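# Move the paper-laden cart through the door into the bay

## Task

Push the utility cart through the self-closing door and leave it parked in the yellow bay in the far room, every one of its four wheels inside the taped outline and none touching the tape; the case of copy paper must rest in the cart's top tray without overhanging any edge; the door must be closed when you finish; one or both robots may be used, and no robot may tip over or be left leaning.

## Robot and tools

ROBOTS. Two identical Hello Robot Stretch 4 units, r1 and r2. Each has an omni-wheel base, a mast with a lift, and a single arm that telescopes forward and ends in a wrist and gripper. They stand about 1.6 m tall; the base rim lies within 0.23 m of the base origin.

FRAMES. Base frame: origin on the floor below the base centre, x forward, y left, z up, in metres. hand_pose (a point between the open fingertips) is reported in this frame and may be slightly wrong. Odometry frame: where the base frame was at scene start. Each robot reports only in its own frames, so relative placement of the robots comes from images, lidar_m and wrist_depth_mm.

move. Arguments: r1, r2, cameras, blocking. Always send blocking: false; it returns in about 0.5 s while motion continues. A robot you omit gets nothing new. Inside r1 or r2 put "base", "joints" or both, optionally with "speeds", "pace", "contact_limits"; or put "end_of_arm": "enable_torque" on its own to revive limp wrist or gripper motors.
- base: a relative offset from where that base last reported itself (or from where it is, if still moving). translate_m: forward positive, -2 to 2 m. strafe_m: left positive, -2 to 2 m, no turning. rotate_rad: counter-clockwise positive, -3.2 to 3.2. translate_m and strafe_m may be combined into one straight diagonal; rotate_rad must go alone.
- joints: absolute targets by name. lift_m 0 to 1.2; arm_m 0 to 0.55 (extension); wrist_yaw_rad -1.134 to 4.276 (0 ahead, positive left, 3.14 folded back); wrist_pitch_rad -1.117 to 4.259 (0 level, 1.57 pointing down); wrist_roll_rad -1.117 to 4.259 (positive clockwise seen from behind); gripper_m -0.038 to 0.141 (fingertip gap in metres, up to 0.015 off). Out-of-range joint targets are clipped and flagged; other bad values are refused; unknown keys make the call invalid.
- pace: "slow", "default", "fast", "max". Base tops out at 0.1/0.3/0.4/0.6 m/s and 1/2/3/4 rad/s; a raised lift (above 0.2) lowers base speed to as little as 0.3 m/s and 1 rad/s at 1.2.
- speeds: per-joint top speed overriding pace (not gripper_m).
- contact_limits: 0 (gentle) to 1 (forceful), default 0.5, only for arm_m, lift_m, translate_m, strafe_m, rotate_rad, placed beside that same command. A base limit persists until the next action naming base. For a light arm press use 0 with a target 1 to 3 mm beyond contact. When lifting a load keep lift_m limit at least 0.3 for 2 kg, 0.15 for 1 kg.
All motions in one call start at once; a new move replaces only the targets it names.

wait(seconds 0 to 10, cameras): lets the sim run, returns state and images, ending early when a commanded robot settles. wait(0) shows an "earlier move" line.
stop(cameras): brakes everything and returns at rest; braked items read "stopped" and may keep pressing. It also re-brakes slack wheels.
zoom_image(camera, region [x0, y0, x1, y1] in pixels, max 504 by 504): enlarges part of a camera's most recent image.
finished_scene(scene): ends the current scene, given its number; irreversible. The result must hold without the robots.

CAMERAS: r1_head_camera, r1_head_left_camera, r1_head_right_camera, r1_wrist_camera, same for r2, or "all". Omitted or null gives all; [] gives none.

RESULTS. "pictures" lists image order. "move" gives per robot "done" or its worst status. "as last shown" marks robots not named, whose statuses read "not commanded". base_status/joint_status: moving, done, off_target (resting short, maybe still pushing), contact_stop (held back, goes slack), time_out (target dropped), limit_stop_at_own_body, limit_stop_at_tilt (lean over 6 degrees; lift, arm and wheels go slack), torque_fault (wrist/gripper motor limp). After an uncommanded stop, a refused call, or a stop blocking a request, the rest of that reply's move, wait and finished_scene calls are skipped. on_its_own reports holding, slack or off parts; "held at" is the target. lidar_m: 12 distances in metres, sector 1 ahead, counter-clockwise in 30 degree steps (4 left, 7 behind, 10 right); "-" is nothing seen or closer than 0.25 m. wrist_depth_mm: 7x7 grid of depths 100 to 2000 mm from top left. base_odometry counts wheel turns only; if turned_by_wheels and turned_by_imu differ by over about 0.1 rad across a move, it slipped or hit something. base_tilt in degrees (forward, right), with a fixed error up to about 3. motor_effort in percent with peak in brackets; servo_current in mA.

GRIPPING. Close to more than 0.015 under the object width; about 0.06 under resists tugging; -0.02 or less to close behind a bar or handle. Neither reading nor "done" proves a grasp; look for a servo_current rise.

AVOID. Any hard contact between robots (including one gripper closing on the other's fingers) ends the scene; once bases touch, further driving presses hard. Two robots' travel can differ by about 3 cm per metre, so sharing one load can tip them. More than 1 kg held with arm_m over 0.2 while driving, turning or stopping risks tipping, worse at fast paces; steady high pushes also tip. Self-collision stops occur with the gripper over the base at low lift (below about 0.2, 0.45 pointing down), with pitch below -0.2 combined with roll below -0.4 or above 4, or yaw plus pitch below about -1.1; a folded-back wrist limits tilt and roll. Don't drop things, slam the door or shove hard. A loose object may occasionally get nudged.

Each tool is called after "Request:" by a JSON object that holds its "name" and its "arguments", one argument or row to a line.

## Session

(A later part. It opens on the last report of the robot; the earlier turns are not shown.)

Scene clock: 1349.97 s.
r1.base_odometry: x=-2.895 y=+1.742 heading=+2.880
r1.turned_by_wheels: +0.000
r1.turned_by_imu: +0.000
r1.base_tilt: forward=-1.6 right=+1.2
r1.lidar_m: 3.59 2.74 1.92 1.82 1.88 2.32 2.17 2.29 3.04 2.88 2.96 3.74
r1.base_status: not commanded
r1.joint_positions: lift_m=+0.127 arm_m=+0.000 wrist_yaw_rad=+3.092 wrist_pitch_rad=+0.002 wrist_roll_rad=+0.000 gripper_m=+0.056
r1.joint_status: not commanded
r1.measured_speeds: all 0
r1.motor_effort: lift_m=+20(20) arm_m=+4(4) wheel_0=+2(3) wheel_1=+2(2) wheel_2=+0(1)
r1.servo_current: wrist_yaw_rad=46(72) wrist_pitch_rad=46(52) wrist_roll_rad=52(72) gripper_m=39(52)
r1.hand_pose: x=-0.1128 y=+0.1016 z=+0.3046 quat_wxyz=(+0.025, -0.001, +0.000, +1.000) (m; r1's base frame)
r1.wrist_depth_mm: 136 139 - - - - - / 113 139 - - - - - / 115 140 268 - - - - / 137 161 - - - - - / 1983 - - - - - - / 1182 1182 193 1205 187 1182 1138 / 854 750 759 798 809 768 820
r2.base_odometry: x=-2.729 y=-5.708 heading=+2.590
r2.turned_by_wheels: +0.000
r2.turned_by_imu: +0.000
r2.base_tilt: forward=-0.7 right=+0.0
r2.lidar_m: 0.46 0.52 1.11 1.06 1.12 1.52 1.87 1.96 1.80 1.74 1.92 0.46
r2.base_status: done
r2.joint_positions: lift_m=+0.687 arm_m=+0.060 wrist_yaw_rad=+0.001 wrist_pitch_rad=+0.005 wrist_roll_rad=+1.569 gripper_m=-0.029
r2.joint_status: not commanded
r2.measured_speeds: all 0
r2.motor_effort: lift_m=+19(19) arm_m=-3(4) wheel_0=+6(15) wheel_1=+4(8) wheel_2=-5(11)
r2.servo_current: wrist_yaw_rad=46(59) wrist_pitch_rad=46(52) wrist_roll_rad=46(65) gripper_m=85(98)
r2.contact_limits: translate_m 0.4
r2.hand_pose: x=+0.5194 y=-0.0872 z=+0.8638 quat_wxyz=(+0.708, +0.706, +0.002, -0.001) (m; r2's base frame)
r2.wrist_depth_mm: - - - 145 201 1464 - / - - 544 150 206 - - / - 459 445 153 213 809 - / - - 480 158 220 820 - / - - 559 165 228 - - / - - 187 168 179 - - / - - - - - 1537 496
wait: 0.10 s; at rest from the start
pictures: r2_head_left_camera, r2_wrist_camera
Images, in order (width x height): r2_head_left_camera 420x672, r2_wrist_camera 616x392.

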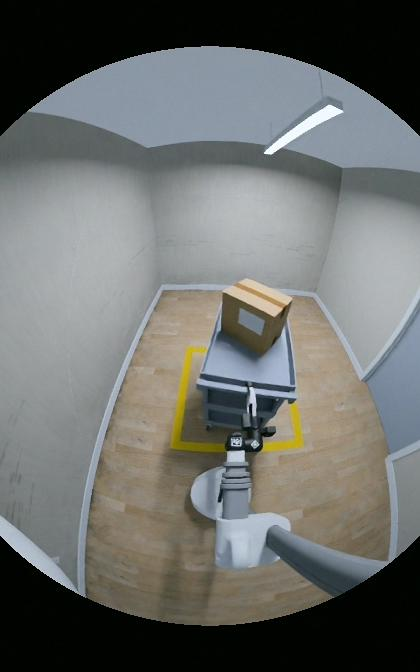

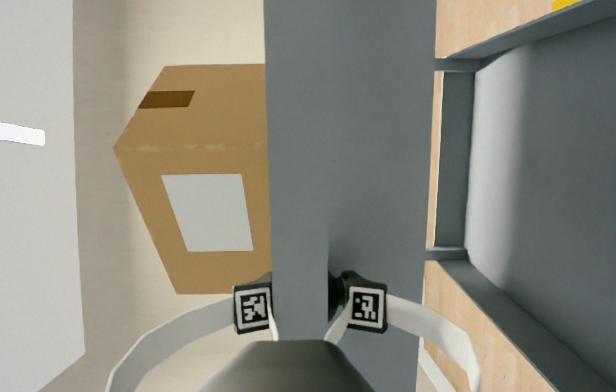

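Request:
{"name": "move", "arguments": {
  "r2": {"base":{"translate_m":0.04,"strafe_m":-0.04},"pace":"slow","contact_limits":{"translate_m":0.4}},
  "blocking": false,
  "cameras": []
}}

Request:
{"name": "wait", "arguments": {
  "seconds": 3,
  "cameras": ["r2_head_camera"]
}}

Request:
{"name": "zoom_image", "arguments": {
  "camera": "r2_head_camera",
  "region": [80, 330, 400, 560]
}}

Request:
{"name": "move", "arguments": {
  "r2": {"joints":{"gripper_m":0.03}},
  "blocking": false,
  "cameras": []
}}

Request:
{"name": "wait", "arguments": {
  "seconds": 2,
  "cameras": ["r2_wrist_camera"]
}}

Scene clock: 1359.47 s.
move: r2 moving
r1: as last shown
r1.lidar_m: 3.58 2.75 1.94 1.84 1.90 2.32 2.20 2.29 3.03 2.89 2.94 3.77
r1.motor_effort: lift_m=+20(20) arm_m=+4(5) wheel_0=+2(3) wheel_1=+1(1) wheel_2=+0(1)
r1.servo_current: wrist_yaw_rad=46(59) wrist_pitch_rad=39(46) wrist_roll_rad=39(52) gripper_m=46(46)
r1.wrist_depth_mm: 136 138 - - - - - / 113 139 - - - - - / 114 139 267 - - - - / 137 161 - - - - - / 1983 - - - - - - / 1182 1182 194 1160 187 1160 1138 / 842 759 759 798 798 768 820
r2.base_odometry: x=-2.732 y=-5.695 heading=+2.589
r2.turned_by_wheels: +0.000
r2.turned_by_imu: +0.000
r2.base_tilt: forward=-0.7 right=+0.0
r2.lidar_m: 0.44 0.52 1.11 1.06 1.12 1.58 1.88 2.01 1.81 1.71 1.87 0.46
r2.base_status: translate_m moving; strafe_m moving
r2.joint_positions: lift_m=+0.687 arm_m=+0.060 wrist_yaw_rad=+0.001 wrist_pitch_rad=+0.005 wrist_roll_rad=+1.569 gripper_m=-0.029
r2.joint_status: not commanded
r2.measured_speeds: translate_m=+0.036 strafe_m=-0.035 rotate_rad=+0.000 lift_m=+0.000 arm_m=+0.000 wrist_yaw_rad=+0.000 wrist_pitch_rad=+0.000 wrist_roll_rad=+0.000
r2.motor_effort: lift_m=+19(19) arm_m=-4(4) wheel_0=+12(13) wheel_1=-6(6) wheel_2=-8(10)
r2.servo_current: wrist_yaw_rad=33(59) wrist_pitch_rad=39(46) wrist_roll_rad=46(59) gripper_m=85(85)
r2.contact_limits: translate_m 0.4
r2.hand_pose: x=+0.5194 y=-0.0872 z=+0.8638 quat_wxyz=(+0.708, +0.706, +0.002, -0.001) (m; r2's base frame)
r2.wrist_depth_mm: - - - 146 202 1537 - / - - 549 151 208 - - / - 462 445 154 214 820 - / - - 477 158 220 831 - / - - 554 165 228 - - / - - 188 168 179 - - / - - - - - 1576 480
pictures: none
No camera images: "cameras" was empty.

Scene clock: 1360.73 s.
earlier move: r2 done
r1.base_odometry: x=-2.895 y=+1.742 heading=+2.880
r1.turned_by_wheels: +0.000
r1.turned_by_imu: +0.000
r1.base_tilt: forward=-1.6 right=+1.3
r1.lidar_m: 3.59 2.73 1.95 1.83 1.91 2.30 2.19 2.29 3.03 2.90 2.98 3.73
r1.base_status: not commanded
r1.joint_positions: lift_m=+0.127 arm_m=+0.000 wrist_yaw_rad=+3.092 wrist_pitch_rad=+0.002 wrist_roll_rad=+0.000 gripper_m=+0.056
r1.joint_status: not commanded
r1.measured_speeds: all 0
r1.motor_effort: lift_m=+20(20) arm_m=+4(5) wheel_0=+2(3) wheel_1=+1(2) wheel_2=+0(1)
r1.servo_current: wrist_yaw_rad=46(85) wrist_pitch_rad=46(52) wrist_roll_rad=46(65) gripper_m=39(46)
r1.hand_pose: x=-0.1128 y=+0.1016 z=+0.3046 quat_wxyz=(+0.025, -0.001, +0.000, +1.000) (m; r1's base frame)
r1.wrist_depth_mm: 136 138 - - - - - / 113 139 - - - - - / 114 139 268 - - - - / 137 161 - - - - - / 1983 - - - - - - / 1205 1182 194 1182 187 1160 1118 / 842 750 759 788 778 778 809
r2.base_odometry: x=-2.742 y=-5.653 heading=+2.589
r2.turned_by_wheels: +0.000
r2.turned_by_imu: +0.000
r2.base_tilt: forward=-0.7 right=+0.1
r2.lidar_m: 0.47 0.51 1.17 1.09 1.17 1.59 1.91 2.02 1.80 1.70 1.85 0.48
r2.base_status: done
r2.joint_positions: lift_m=+0.687 arm_m=+0.060 wrist_yaw_rad=+0.001 wrist_pitch_rad=+0.005 wrist_roll_rad=+1.569 gripper_m=-0.029
r2.joint_status: not commanded
r2.measured_speeds: all 0
r2.motor_effort: lift_m=+19(19) arm_m=-3(4) wheel_0=+6(13) wheel_1=-5(8) wheel_2=-5(10)
r2.servo_current: wrist_yaw_rad=46(59) wrist_pitch_rad=39(46) wrist_roll_rad=46(59) gripper_m=85(91)
r2.contact_limits: translate_m 0.4
r2.hand_pose: x=+0.5194 y=-0.0872 z=+0.8638 quat_wxyz=(+0.708, +0.706, +0.002, -0.001) (m; r2's base frame)
r2.wrist_depth_mm: - - - 151 208 1537 - / - - 597 155 213 750 - / - 508 466 158 218 820 - / - 492 469 161 223 820 - / - - 535 167 229 - - / - - 186 169 179 - - / - - - - - 1537 492
wait: 1.27 of 3 s (r2 has come to rest)
pictures: r2_head_camera
Images, in order (width x height): r2_head_camera 420x560.

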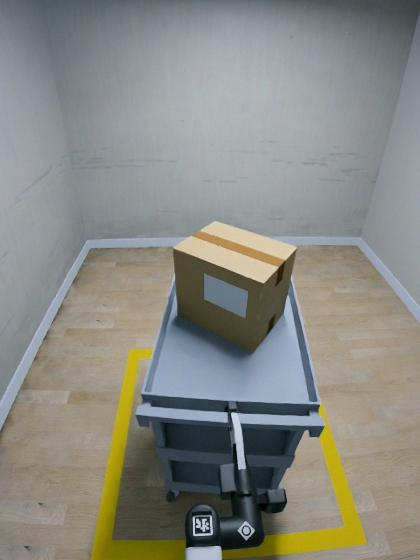

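Scaled by 1.575 from the camera's 420x560 image, which has a finer 1200x1600 frame.

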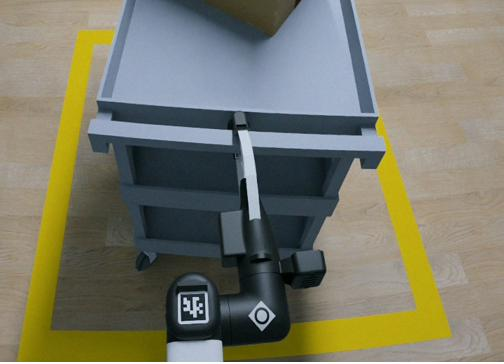

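Scene clock: 1361.23 s.
move: r2 moving
r1: as last shown
r1.lidar_m: 3.58 2.74 1.95 1.83 1.90 2.33 2.20 2.27 3.04 2.86 2.98 3.73
r1.motor_effort: lift_m=+20(20) arm_m=+4(4) wheel_0=+2(3) wheel_1=+1(1) wheel_2=+0(1)
r1.servo_current: wrist_yaw_rad=52(59) wrist_pitch_rad=52(52) wrist_roll_rad=33(59) gripper_m=39(46)
r1.wrist_depth_mm: 136 139 - - - - - / 113 139 - - - - - / 114 139 268 - - - - / 137 161 - - - - - / 1983 - - - - - - / 1205 1205 195 1182 187 1182 1138 / 842 750 750 798 788 778 809
r2.base_odometry: x=-2.742 y=-5.653 heading=+2.589
r2.turned_by_wheels: +0.000
r2.turned_by_imu: +0.000
r2.base_tilt: forward=-0.7 right=+0.1
r2.lidar_m: 0.47 0.53 1.15 1.10 1.14 1.63 1.91 2.02 1.73 1.71 1.82 0.46
r2.base_status: not commanded
r2.joint_positions: lift_m=+0.687 arm_m=+0.060 wrist_yaw_rad=+0.001 wrist_pitch_rad=+0.005 wrist_roll_rad=+1.569 gripper_m=-0.003
r2.joint_status: gripper_m moving
r2.measured_speeds: all 0
r2.motor_effort: lift_m=+19(19) arm_m=-3(4) wheel_0=+6(6) wheel_1=-5(5) wheel_2=-5(6)
r2.servo_current: wrist_yaw_rad=39(52) wrist_pitch_rad=39(52) wrist_roll_rad=39(65) gripper_m=85(91)
r2.contact_limits: translate_m 0.4
r2.hand_pose: x=+0.5194 y=-0.0872 z=+0.8638 quat_wxyz=(+0.708, +0.706, +0.002, -0.001) (m; r2's base frame)
r2.wrist_depth_mm: - - - 157 213 1618 530 / - - 615 159 218 788 - / - 525 473 163 222 820 - / - 496 473 167 228 831 - / - - 539 171 234 - - / - - 187 174 181 - - / - - - - - 1708 500
pictures: none
No camera images: "cameras" was empty.

Scene clock: 1362.07 s.
earlier move: r2 done
r1.base_odometry: x=-2.895 y=+1.742 heading=+2.880
r1.turned_by_wheels: +0.000
r1.turned_by_imu: +0.000
r1.base_tilt: forward=-1.6 right=+1.3
r1.lidar_m: 3.57 2.74 1.91 1.84 1.89 2.31 2.18 2.27 3.03 2.89 2.97 3.77
r1.base_status: not commanded
r1.joint_positions: lift_m=+0.127 arm_m=+0.000 wrist_yaw_rad=+3.092 wrist_pitch_rad=+0.002 wrist_roll_rad=+0.000 gripper_m=+0.056
r1.joint_status: not commanded
r1.measured_speeds: all 0
r1.motor_effort: lift_m=+20(20) arm_m=+4(4) wheel_0=+3(3) wheel_1=+1(1) wheel_2=+0(1)
r1.servo_current: wrist_yaw_rad=52(72) wrist_pitch_rad=39(52) wrist_roll_rad=46(59) gripper_m=39(46)
r1.hand_pose: x=-0.1128 y=+0.1016 z=+0.3046 quat_wxyz=(+0.025, -0.001, +0.000, +1.000) (m; r1's base frame)
r1.wrist_depth_mm: 136 138 - - - - - / 113 139 - - - - - / 114 139 270 - - - - / 137 161 - - - - - / 1983 - - - - - - / 1229 1205 194 1182 187 1160 1138 / 831 759 750 798 798 778 809
r2.base_odometry: x=-2.742 y=-5.653 heading=+2.589
r2.turned_by_wheels: +0.000
r2.turned_by_imu: +0.000
r2.base_tilt: forward=-0.6 right=+0.1
r2.lidar_m: 0.46 0.56 1.13 1.09 1.15 1.59 1.92 2.00 1.78 1.70 1.86 0.50
r2.base_status: not commanded
r2.joint_positions: lift_m=+0.687 arm_m=+0.060 wrist_yaw_rad=+0.001 wrist_pitch_rad=+0.005 wrist_roll_rad=+1.569 gripper_m=+0.030
r2.joint_status: all done
r2.measured_speeds: all 0
r2.motor_effort: lift_m=+19(19) arm_m=-3(4) wheel_0=+5(6) wheel_1=-5(5) wheel_2=-5(6)
r2.servo_current: wrist_yaw_rad=39(65) wrist_pitch_rad=39(52) wrist_roll_rad=52(65) gripper_m=52(98)
r2.contact_limits: translate_m 0.4
r2.hand_pose: x=+0.5194 y=-0.0872 z=+0.8638 quat_wxyz=(+0.708, +0.706, +0.002, -0.001) (m; r2's base frame)
r2.wrist_depth_mm: - - - 167 224 1661 1138 / - - - 171 229 820 - / - - 492 174 232 820 - / - - 480 178 236 842 - / - - 544 180 241 866 - / - - 191 182 185 - - / - - - - 250 1708 504
wait: 0.83 of 2 s (r2 has come to rest)
pictures: r2_wrist_camera
Images, in order (width x height): r2_wrist_camera 616x392.

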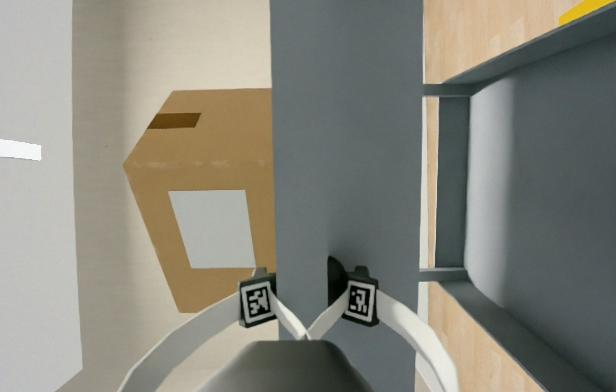

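Open more and back off.

Request:
{"name": "move", "arguments": {
  "r2": {"joints":{"gripper_m":0.12}},
  "blocking": false,
  "cameras": []
}}

Request:
{"name": "wait", "arguments": {
  "seconds": 2,
  "cameras": ["r2_wrist_camera"]
}}

Request:
{"name": "move", "arguments": {
  "r2": {"base":{"translate_m":-0.35},"pace":"slow","contact_limits":{"translate_m":0.3}},
  "blocking": false,
  "cameras": []
}}

Request:
{"name": "wait", "arguments": {
  "seconds": 6,
  "cameras": ["r2_head_camera","r2_head_right_camera"]
}}

Scene clock: 1368.20 s.
move: r2 moving
r1: as last shown
r1.base_tilt: forward=-1.6 right=+1.2
r1.lidar_m: 3.56 2.73 1.91 1.84 1.89 2.28 2.19 2.28 3.03 2.88 2.98 3.75
r1.motor_effort: lift_m=+20(20) arm_m=+4(4) wheel_0=+2(3) wheel_1=+1(2) wheel_2=+1(1)
r1.servo_current: wrist_yaw_rad=65(65) wrist_pitch_rad=46(46) wrist_roll_rad=59(59) gripper_m=46(46)
r1.wrist_depth_mm: 136 139 - - - - - / 113 139 - - - - - / 114 139 270 - - - - / 137 161 - - - - - / 1921 - - - - - - / 1182 1205 193 1205 186 1138 1138 / 854 750 759 809 788 778 798
r2.base_odometry: x=-2.742 y=-5.653 heading=+2.589
r2.turned_by_wheels: +0.000
r2.turned_by_imu: +0.000
r2.base_tilt: forward=-0.7 right=+0.1
r2.lidar_m: 0.49 0.51 1.14 1.10 1.16 1.59 1.92 2.03 1.77 1.69 1.84 0.48
r2.base_status: not commanded
r2.joint_positions: lift_m=+0.687 arm_m=+0.060 wrist_yaw_rad=+0.001 wrist_pitch_rad=+0.005 wrist_roll_rad=+1.569 gripper_m=+0.050
r2.joint_status: gripper_m moving
r2.measured_speeds: all 0
r2.motor_effort: lift_m=+19(19) arm_m=-3(4) wheel_0=+4(5) wheel_1=-5(5) wheel_2=-5(6)
r2.servo_current: wrist_yaw_rad=46(59) wrist_pitch_rad=39(52) wrist_roll_rad=46(59) gripper_m=98(111)
r2.contact_limits: translate_m 0.4
r2.hand_pose: x=+0.5193 y=-0.0872 z=+0.8638 quat_wxyz=(+0.708, +0.706, +0.002, -0.001) (m; r2's base frame)
r2.wrist_depth_mm: - - - 169 227 1618 1160 / - - - 172 230 778 - / - - 496 176 235 831 - / - - 484 179 239 842 - / - - 549 182 244 - - / - - 196 184 188 - - / - - - - - 1708 508
pictures: none
No camera images: "cameras" was empty.

Scene clock: 1369.47 s.
earlier move: r2 done
r1.base_odometry: x=-2.895 y=+1.742 heading=+2.880
r1.turned_by_wheels: +0.000
r1.turned_by_imu: +0.000
r1.base_tilt: forward=-1.6 right=+1.3
r1.lidar_m: 3.58 2.75 1.95 1.83 1.88 2.30 2.19 2.26 3.03 2.89 2.98 3.75
r1.base_status: not commanded
r1.joint_positions: lift_m=+0.127 arm_m=+0.000 wrist_yaw_rad=+3.092 wrist_pitch_rad=+0.002 wrist_roll_rad=+0.000 gripper_m=+0.056
r1.joint_status: not commanded
r1.measured_speeds: all 0
r1.motor_effort: lift_m=+20(20) arm_m=+4(4) wheel_0=+2(3) wheel_1=+1(2) wheel_2=+0(1)
r1.servo_current: wrist_yaw_rad=52(65) wrist_pitch_rad=46(46) wrist_roll_rad=52(65) gripper_m=39(52)
r1.hand_pose: x=-0.1128 y=+0.1016 z=+0.3046 quat_wxyz=(+0.025, -0.001, +0.000, +1.000) (m; r1's base frame)
r1.wrist_depth_mm: 136 138 - - - - - / 113 139 - - - - - / 114 139 270 - - - - / 137 161 - - - - - / 1983 - - - - - - / 1182 1205 193 1205 187 1182 1160 / 854 768 759 809 788 778 820
r2.base_odometry: x=-2.742 y=-5.653 heading=+2.589
r2.turned_by_wheels: +0.000
r2.turned_by_imu: +0.000
r2.base_tilt: forward=-0.7 right=+0.0
r2.lidar_m: 0.46 0.50 1.13 1.09 1.15 1.59 1.93 2.02 1.74 1.69 1.86 0.49
r2.base_status: not commanded
r2.joint_positions: lift_m=+0.687 arm_m=+0.060 wrist_yaw_rad=+0.001 wrist_pitch_rad=+0.004 wrist_roll_rad=+1.569 gripper_m=+0.120
r2.joint_status: all done
r2.measured_speeds: all 0
r2.motor_effort: lift_m=+18(19) arm_m=-3(4) wheel_0=+4(5) wheel_1=-5(5) wheel_2=-5(6)
r2.servo_current: wrist_yaw_rad=52(59) wrist_pitch_rad=46(52) wrist_roll_rad=52(59) gripper_m=52(111)
r2.contact_limits: translate_m 0.4
r2.hand_pose: x=+0.5193 y=-0.0873 z=+0.8639 quat_wxyz=(+0.708, +0.706, +0.002, -0.001) (m; r2's base frame)
r2.wrist_depth_mm: - - - 170 226 1708 1160 / - - - 174 231 750 - / - - 492 177 235 - - / - - 488 180 239 831 - / - - 535 184 244 854 - / - - 200 186 200 - - / - - - - - 1708 504
wait: 1.27 of 2 s (r2 has come to rest)
pictures: r2_wrist_camera
Images, in order (width x height): r2_wrist_camera 616x392.

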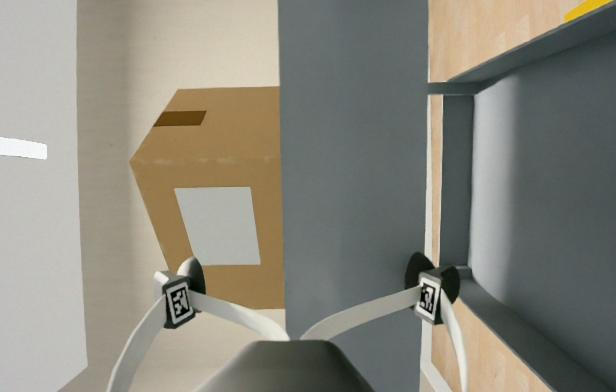

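Scene clock: 1369.97 s.
move: r2 moving
r1: as last shown
r1.base_tilt: forward=-1.5 right=+1.3
r1.lidar_m: 3.59 2.76 1.94 1.83 1.91 2.28 2.17 2.29 3.02 2.90 2.98 3.76
r1.servo_current: wrist_yaw_rad=46(59) wrist_pitch_rad=52(52) wrist_roll_rad=52(65) gripper_m=33(46)
r1.wrist_depth_mm: 136 138 - - - - - / 113 139 - - - - - / 115 140 268 - - - - / 137 161 - - - - - / 1983 - - - - - - / 1182 1205 194 1182 187 1160 1138 / 854 759 759 798 788 778 809
r2.base_odometry: x=-2.731 y=-5.659 heading=+2.589
r2.turned_by_wheels: +0.000
r2.turned_by_imu: +0.000
r2.base_tilt: forward=-0.7 right=+0.1
r2.lidar_m: 0.50 0.55 1.15 1.08 1.15 1.59 1.89 1.99 1.76 1.68 1.86 0.50
r2.base_status: translate_m moving
r2.joint_positions: lift_m=+0.687 arm_m=+0.060 wrist_yaw_rad=+0.001 wrist_pitch_rad=+0.004 wrist_roll_rad=+1.569 gripper_m=+0.120
r2.joint_status: not commanded
r2.measured_speeds: translate_m=-0.049 strafe_m=+0.000 rotate_rad=-0.002 lift_m=+0.000 arm_m=+0.000 wrist_yaw_rad=+0.000 wrist_pitch_rad=+0.000 wrist_roll_rad=+0.000
r2.motor_effort: lift_m=+18(18) arm_m=-3(4) wheel_0=-4(9) wheel_1=-4(8) wheel_2=+10(10)
r2.servo_current: wrist_yaw_rad=52(52) wrist_pitch_rad=46(46) wrist_roll_rad=52(59) gripper_m=52(59)
r2.contact_limits: translate_m 0.3
r2.hand_pose: x=+0.5193 y=-0.0873 z=+0.8639 quat_wxyz=(+0.708, +0.706, +0.002, -0.001) (m; r2's base frame)
r2.wrist_depth_mm: - - - 180 236 1661 1138 / - - - 183 240 831 - / - - 504 187 246 842 - / - - 496 191 250 854 - / - - 569 253 254 878 - / - - 200 196 198 - - / - - - - - 1756 500
pictures: none
No camera images: "cameras" was empty.

Scene clock: 1374.27 s.
earlier move: r2 done
r1.base_odometry: x=-2.895 y=+1.742 heading=+2.880
r1.turned_by_wheels: +0.000
r1.turned_by_imu: +0.000
r1.base_tilt: forward=-1.6 right=+1.3
r1.lidar_m: 3.57 2.71 1.96 1.84 1.92 2.29 2.18 2.28 3.03 2.89 2.94 3.75
r1.base_status: not commanded
r1.joint_positions: lift_m=+0.127 arm_m=+0.000 wrist_yaw_rad=+3.092 wrist_pitch_rad=+0.002 wrist_roll_rad=+0.000 gripper_m=+0.056
r1.joint_status: not commanded
r1.measured_speeds: all 0
r1.motor_effort: lift_m=+20(20) arm_m=+4(5) wheel_0=+2(3) wheel_1=+1(2) wheel_2=+1(1)
r1.servo_current: wrist_yaw_rad=46(72) wrist_pitch_rad=39(52) wrist_roll_rad=52(72) gripper_m=39(52)
r1.hand_pose: x=-0.1128 y=+0.1016 z=+0.3046 quat_wxyz=(+0.025, -0.001, +0.000, +1.000) (m; r1's base frame)
r1.wrist_depth_mm: 136 138 - - - - - / 113 139 - - - - - / 114 139 267 - - - - / 136 161 - - - - - / 1921 - - - - - - / 1205 1205 194 1205 187 1160 1118 / 878 759 759 798 788 778 809
r2.base_odometry: x=-2.444 y=-5.836 heading=+2.589
r2.turned_by_wheels: +0.000
r2.turned_by_imu: +0.001
r2.base_tilt: forward=-0.7 right=+0.0
r2.lidar_m: 0.81 1.55 1.15 1.09 1.15 1.60 1.57 1.66 1.74 1.69 1.85 0.83
r2.base_status: done
r2.joint_positions: lift_m=+0.687 arm_m=+0.060 wrist_yaw_rad=+0.001 wrist_pitch_rad=+0.004 wrist_roll_rad=+1.569 gripper_m=+0.120
r2.joint_status: not commanded
r2.measured_speeds: all 0
r2.motor_effort: lift_m=+18(18) arm_m=-4(4) wheel_0=-2(11) wheel_1=-4(8) wheel_2=+6(10)
r2.servo_current: wrist_yaw_rad=46(59) wrist_pitch_rad=46(52) wrist_roll_rad=52(59) gripper_m=52(59)
r2.contact_limits: translate_m 0.3
r2.hand_pose: x=+0.5193 y=-0.0873 z=+0.8639 quat_wxyz=(+0.708, +0.706, +0.002, -0.001) (m; r2's base frame)
r2.wrist_depth_mm: - - - - - 1618 1160 / - - - - - 1499 1078 / - - - 574 - 580 574 / - - 866 585 - 585 591 / - - 976 603 - 597 - / - - 198 597 192 615 1138 / - - - - - 1708 1205
wait: 4.30 of 6 s (r2 has come to rest)
pictures: r2_head_camera, r2_head_right_camera
Images, in order (width x height): r2_head_camera 420x560, r2_head_right_camera 420x672.

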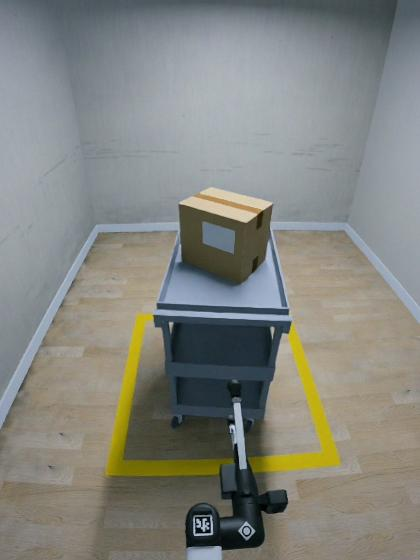

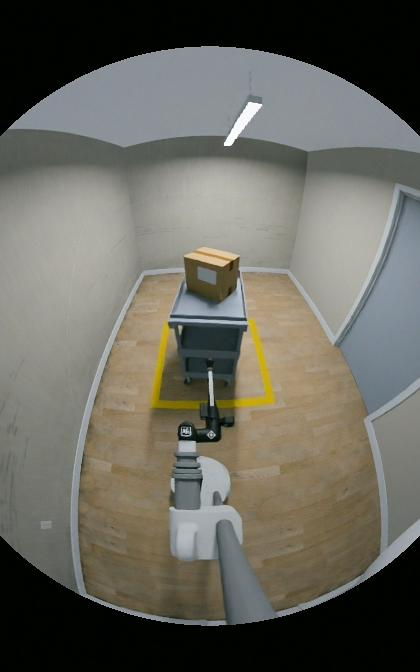

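Request:
{"name": "move", "arguments": {
  "r2": {"base":{"strafe_m":0.68}},
  "blocking": false,
  "cameras": []
}}

Request:
{"name": "wait", "arguments": {
  "seconds": 5,
  "cameras": ["r2_head_right_camera","r2_head_camera"]
}}

Request:
{"name": "zoom_image", "arguments": {
  "camera": "r2_head_right_camera",
  "region": [150, 230, 350, 430]
}}

Request:
{"name": "zoom_image", "arguments": {
  "camera": "r2_head_camera",
  "region": [200, 200, 420, 460]
}}

Scene clock: 1381.63 s.
move: r2 moving
r1: as last shown
r1.lidar_m: 3.58 2.73 1.92 1.83 1.88 2.29 2.16 2.29 3.04 2.89 2.98 3.75
r1.motor_effort: lift_m=+20(20) arm_m=+4(4) wheel_0=+2(2) wheel_1=+1(2) wheel_2=+1(1)
r1.servo_current: wrist_yaw_rad=46(65) wrist_pitch_rad=39(46) wrist_roll_rad=46(52) gripper_m=39(46)
r1.wrist_depth_mm: 136 138 - - - - - / 113 139 - - - - - / 114 139 268 - - - - / 137 162 - - - - - / 1921 - - - - - - / 1182 1205 193 1205 188 1160 1118 / 854 750 759 798 788 768 798
r2.base_odometry: x=-2.463 y=-5.867 heading=+2.589
r2.turned_by_wheels: +0.000
r2.turned_by_imu: +0.001
r2.base_tilt: forward=-0.7 right=+0.1
r2.lidar_m: 0.83 1.55 1.09 1.06 1.11 1.53 1.57 1.67 1.78 1.73 1.90 0.86
r2.base_status: strafe_m moving
r2.joint_positions: lift_m=+0.687 arm_m=+0.060 wrist_yaw_rad=+0.001 wrist_pitch_rad=+0.004 wrist_roll_rad=+1.569 gripper_m=+0.120
r2.joint_status: not commanded
r2.measured_speeds: translate_m=-0.001 strafe_m=+0.140 rotate_rad=+0.005 lift_m=+0.000 arm_m=+0.000 wrist_yaw_rad=+0.000 wrist_pitch_rad=+0.000 wrist_roll_rad=+0.000
r2.motor_effort: lift_m=+18(18) arm_m=-3(4) wheel_0=-7(13) wheel_1=+11(11) wheel_2=+0(4)
r2.servo_current: wrist_yaw_rad=52(59) wrist_pitch_rad=46(52) wrist_roll_rad=52(59) gripper_m=59(59)
r2.hand_pose: x=+0.5193 y=-0.0873 z=+0.8639 quat_wxyz=(+0.708, +0.706, +0.002, -0.001) (m; r2's base frame)
r2.wrist_depth_mm: - - - - - 1708 1182 / - - - 574 - 574 574 / - - 946 580 - 580 580 / - - 904 591 - 591 591 / - - - 609 - 609 - / - - 200 609 192 615 1078 / - - - - - 1756 1205
pictures: none
No camera images: "cameras" was empty.

Scene clock: 1384.73 s.
earlier move: r2 done
r1.base_odometry: x=-2.895 y=+1.742 heading=+2.880
r1.turned_by_wheels: +0.000
r1.turned_by_imu: +0.000
r1.base_tilt: forward=-1.6 right=+1.3
r1.lidar_m: 3.57 2.72 1.96 1.83 1.91 2.30 2.16 2.28 3.03 2.88 2.98 3.76
r1.base_status: not commanded
r1.joint_positions: lift_m=+0.127 arm_m=+0.000 wrist_yaw_rad=+3.092 wrist_pitch_rad=+0.002 wrist_roll_rad=+0.000 gripper_m=+0.056
r1.joint_status: not commanded
r1.measured_speeds: all 0
r1.motor_effort: lift_m=+20(20) arm_m=+4(4) wheel_0=+2(3) wheel_1=+1(2) wheel_2=+1(1)
r1.servo_current: wrist_yaw_rad=46(65) wrist_pitch_rad=46(52) wrist_roll_rad=46(65) gripper_m=39(52)
r1.hand_pose: x=-0.1128 y=+0.1016 z=+0.3046 quat_wxyz=(+0.025, -0.001, +0.000, +1.000) (m; r1's base frame)
r1.wrist_depth_mm: 136 139 - - - - - / 113 139 - - - - - / 114 139 270 - - - - / 137 161 - - - - - / 1921 - - - - - - / 1182 1182 195 1205 187 1160 1118 / 854 750 750 809 788 778 809
r2.base_odometry: x=-2.801 y=-6.415 heading=+2.589
r2.turned_by_wheels: +0.000
r2.turned_by_imu: +0.001
r2.base_tilt: forward=-0.7 right=+0.1
r2.lidar_m: 1.67 0.62 0.44 0.41 0.45 0.64 1.58 1.66 2.31 2.37 1.16 1.01
r2.base_status: done
r2.joint_positions: lift_m=+0.687 arm_m=+0.060 wrist_yaw_rad=+0.001 wrist_pitch_rad=+0.004 wrist_roll_rad=+1.569 gripper_m=+0.120
r2.joint_status: not commanded
r2.measured_speeds: all 0
r2.motor_effort: lift_m=+18(18) arm_m=-3(4) wheel_0=+0(16) wheel_1=+2(12) wheel_2=+0(4)
r2.servo_current: wrist_yaw_rad=52(59) wrist_pitch_rad=46(52) wrist_roll_rad=46(65) gripper_m=52(59)
r2.hand_pose: x=+0.5193 y=-0.0873 z=+0.8639 quat_wxyz=(+0.708, +0.706, +0.002, -0.001) (m; r2's base frame)
r2.wrist_depth_mm: - - - - - 1618 1098 / - - - - - 1756 1182 / - - - - - 1708 1182 / - - - - - 1708 1205 / - - - - - 1618 1205 / - 188 195 162 187 1430 1205 / - - - - - - 1138
wait: 3.10 of 5 s (r2 has come to rest)
pictures: r2_head_camera, r2_head_right_camera
Images, in order (width x height): r2_head_camera 420x560, r2_head_right_camera 420x672.

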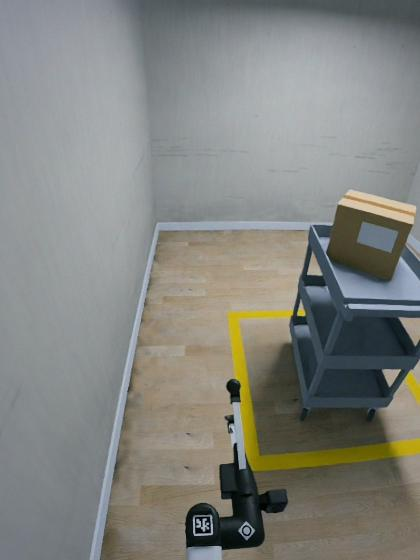

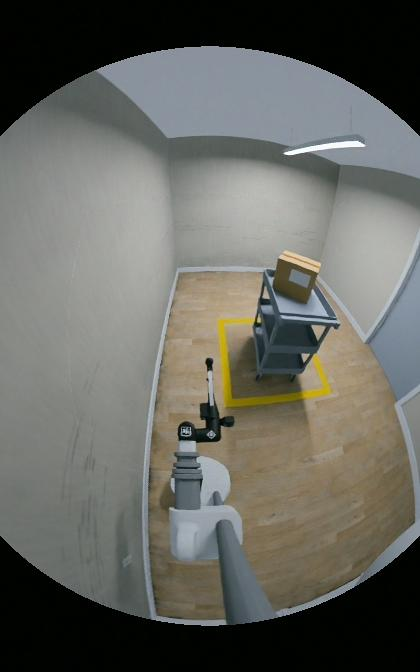

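Scaled by 2.520 from the camera's 420x672 image, which has a finer 600x960 frame.

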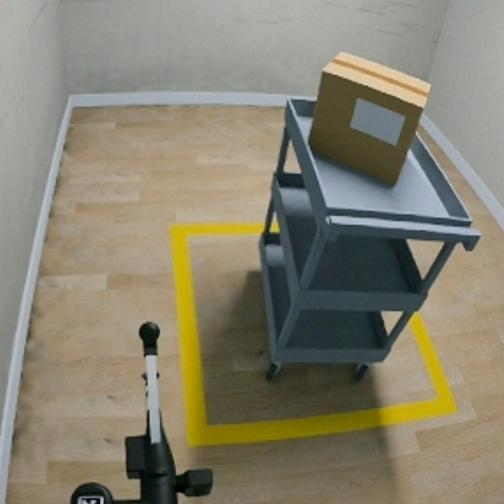

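Scaled by 1.938 from the camera's 420x560 image, which has a finer 1200x1600 frame.

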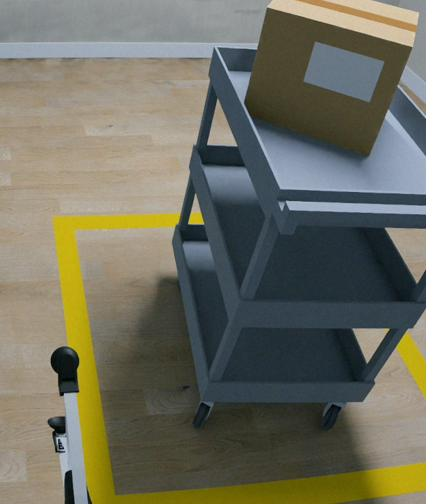

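Request:
{"name": "move", "arguments": {
  "r2": {"base":{"translate_m":0.3}},
  "blocking": false,
  "cameras": []
}}

Request:
{"name": "wait", "arguments": {
  "seconds": 5,
  "cameras": ["r2_head_right_camera","r2_head_camera"]
}}

Request:
{"name": "zoom_image", "arguments": {
  "camera": "r2_head_right_camera",
  "region": [200, 250, 400, 450]
}}

Scene clock: 1395.77 s.
move: r2 moving
r1: as last shown
r1.base_tilt: forward=-1.5 right=+1.2
r1.lidar_m: 3.56 2.72 1.94 1.84 1.90 2.30 2.17 2.27 3.05 2.89 2.95 3.75
r1.motor_effort: lift_m=+20(20) arm_m=+4(4) wheel_0=+2(2) wheel_1=+1(1) wheel_2=+0(1)
r1.servo_current: wrist_yaw_rad=46(65) wrist_pitch_rad=39(46) wrist_roll_rad=46(59) gripper_m=39(46)
r1.wrist_depth_mm: 136 138 - - - - - / 113 139 - - - - - / 114 139 270 - - - - / 137 162 - - - - - / 1983 - - - - - - / 1205 1205 193 1182 187 1182 1118 / 842 750 759 809 788 768 820
r2.base_odometry: x=-2.827 y=-6.399 heading=+2.589
r2.turned_by_wheels: +0.000
r2.turned_by_imu: +0.001
r2.base_tilt: forward=-0.7 right=+0.1
r2.lidar_m: 1.66 0.61 0.45 0.42 0.45 0.63 1.61 1.68 2.29 2.37 1.14 0.97
r2.base_status: translate_m moving
r2.joint_positions: lift_m=+0.687 arm_m=+0.060 wrist_yaw_rad=+0.001 wrist_pitch_rad=+0.004 wrist_roll_rad=+1.569 gripper_m=+0.120
r2.joint_status: not commanded
r2.measured_speeds: translate_m=+0.122 strafe_m=+0.000 rotate_rad=+0.000 lift_m=+0.000 arm_m=+0.000 wrist_yaw_rad=+0.000 wrist_pitch_rad=+0.000 wrist_roll_rad=+0.000
r2.motor_effort: lift_m=+18(18) arm_m=-4(4) wheel_0=+9(10) wheel_1=+8(8) wheel_2=-13(13)
r2.servo_current: wrist_yaw_rad=59(59) wrist_pitch_rad=46(46) wrist_roll_rad=33(52) gripper_m=46(52)
r2.hand_pose: x=+0.5193 y=-0.0873 z=+0.8639 quat_wxyz=(+0.708, +0.706, +0.002, -0.001) (m; r2's base frame)
r2.wrist_depth_mm: - - - - - 1708 1118 / - - - - - 1661 1182 / - - - - - 1708 1255 / - - - - - 1756 1182 / - - - - - 1618 1205 / - 188 194 162 188 1430 1205 / - - - - - - 1098
pictures: none
No camera images: "cameras" was empty.

Scene clock: 1397.73 s.
earlier move: r2 done
r1.base_odometry: x=-2.895 y=+1.742 heading=+2.880
r1.turned_by_wheels: +0.000
r1.turned_by_imu: +0.000
r1.base_tilt: forward=-1.6 right=+1.2
r1.lidar_m: 3.56 2.72 1.93 1.83 1.91 2.31 2.18 2.29 3.02 2.88 2.95 3.73
r1.base_status: not commanded
r1.joint_positions: lift_m=+0.127 arm_m=+0.000 wrist_yaw_rad=+3.092 wrist_pitch_rad=+0.002 wrist_roll_rad=+0.000 gripper_m=+0.056
r1.joint_status: not commanded
r1.measured_speeds: all 0
r1.motor_effort: lift_m=+20(20) arm_m=+4(4) wheel_0=+2(3) wheel_1=+1(2) wheel_2=+0(1)
r1.servo_current: wrist_yaw_rad=52(65) wrist_pitch_rad=39(52) wrist_roll_rad=52(72) gripper_m=39(46)
r1.hand_pose: x=-0.1128 y=+0.1016 z=+0.3046 quat_wxyz=(+0.025, -0.001, +0.000, +1.000) (m; r1's base frame)
r1.wrist_depth_mm: 137 138 - - - - - / 113 139 - - - - - / 114 139 268 - - - - / 137 161 - - - - - / 1983 - - - - - - / 1182 1205 193 1182 187 1160 1138 / 854 759 759 798 788 768 820
r2.base_odometry: x=-3.056 y=-6.258 heading=+2.589
r2.turned_by_wheels: +0.000
r2.turned_by_imu: +0.000
r2.base_tilt: forward=-0.6 right=+0.0
r2.lidar_m: 1.63 0.60 0.45 0.38 0.46 0.60 1.78 1.96 2.46 2.37 0.79 0.76
r2.base_status: done
r2.joint_positions: lift_m=+0.687 arm_m=+0.060 wrist_yaw_rad=+0.001 wrist_pitch_rad=+0.004 wrist_roll_rad=+1.569 gripper_m=+0.120
r2.joint_status: not commanded
r2.measured_speeds: all 0
r2.motor_effort: lift_m=+18(18) arm_m=-3(4) wheel_0=+2(11) wheel_1=+2(10) wheel_2=-3(14)
r2.servo_current: wrist_yaw_rad=52(59) wrist_pitch_rad=46(52) wrist_roll_rad=46(59) gripper_m=46(59)
r2.hand_pose: x=+0.5193 y=-0.0873 z=+0.8639 quat_wxyz=(+0.708, +0.706, +0.002, -0.001) (m; r2's base frame)
r2.wrist_depth_mm: - - - - - 1661 1182 / - - - - - 1708 1182 / - - - - - 1708 1182 / - - - - - 1708 1182 / - - - - - 1576 1229 / - 188 193 162 188 1430 1182 / - - - - - - 1160
wait: 1.97 of 5 s (r2 has come to rest)
pictures: r2_head_camera, r2_head_right_camera
Images, in order (width x height): r2_head_camera 420x560, r2_head_right_camera 420x672.

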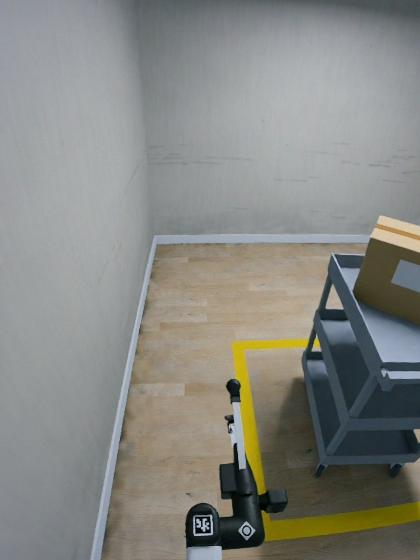

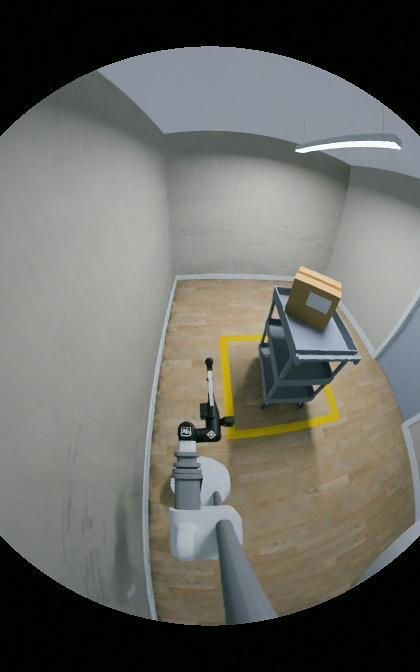

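Scaled by 2.520 from the camera's 420x672 image, which has a finer 600x960 frame.

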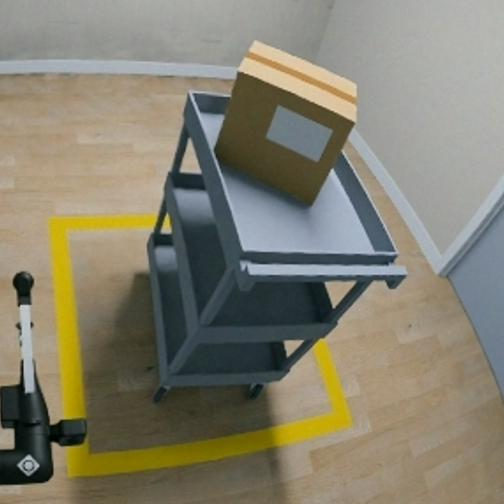

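Request:
{"name": "zoom_image", "arguments": {
  "camera": "r2_head_right_camera",
  "region": [260, 255, 360, 355]
}}

Scaled by 5.040 from the camera's 420x672 image, which has a finer 600x960 frame.

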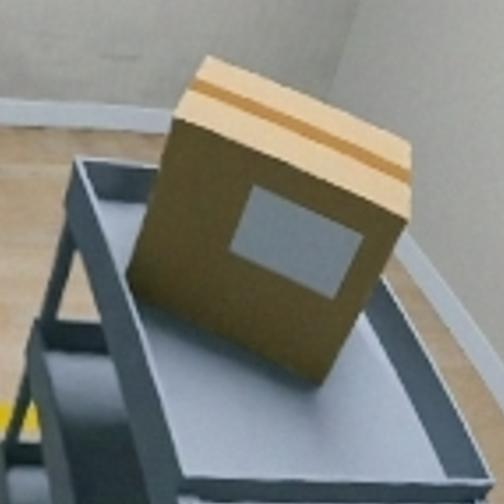

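Request:
{"name": "finished_scene", "arguments": {
  "scene": 1
}}

The scene is finished: the task was done.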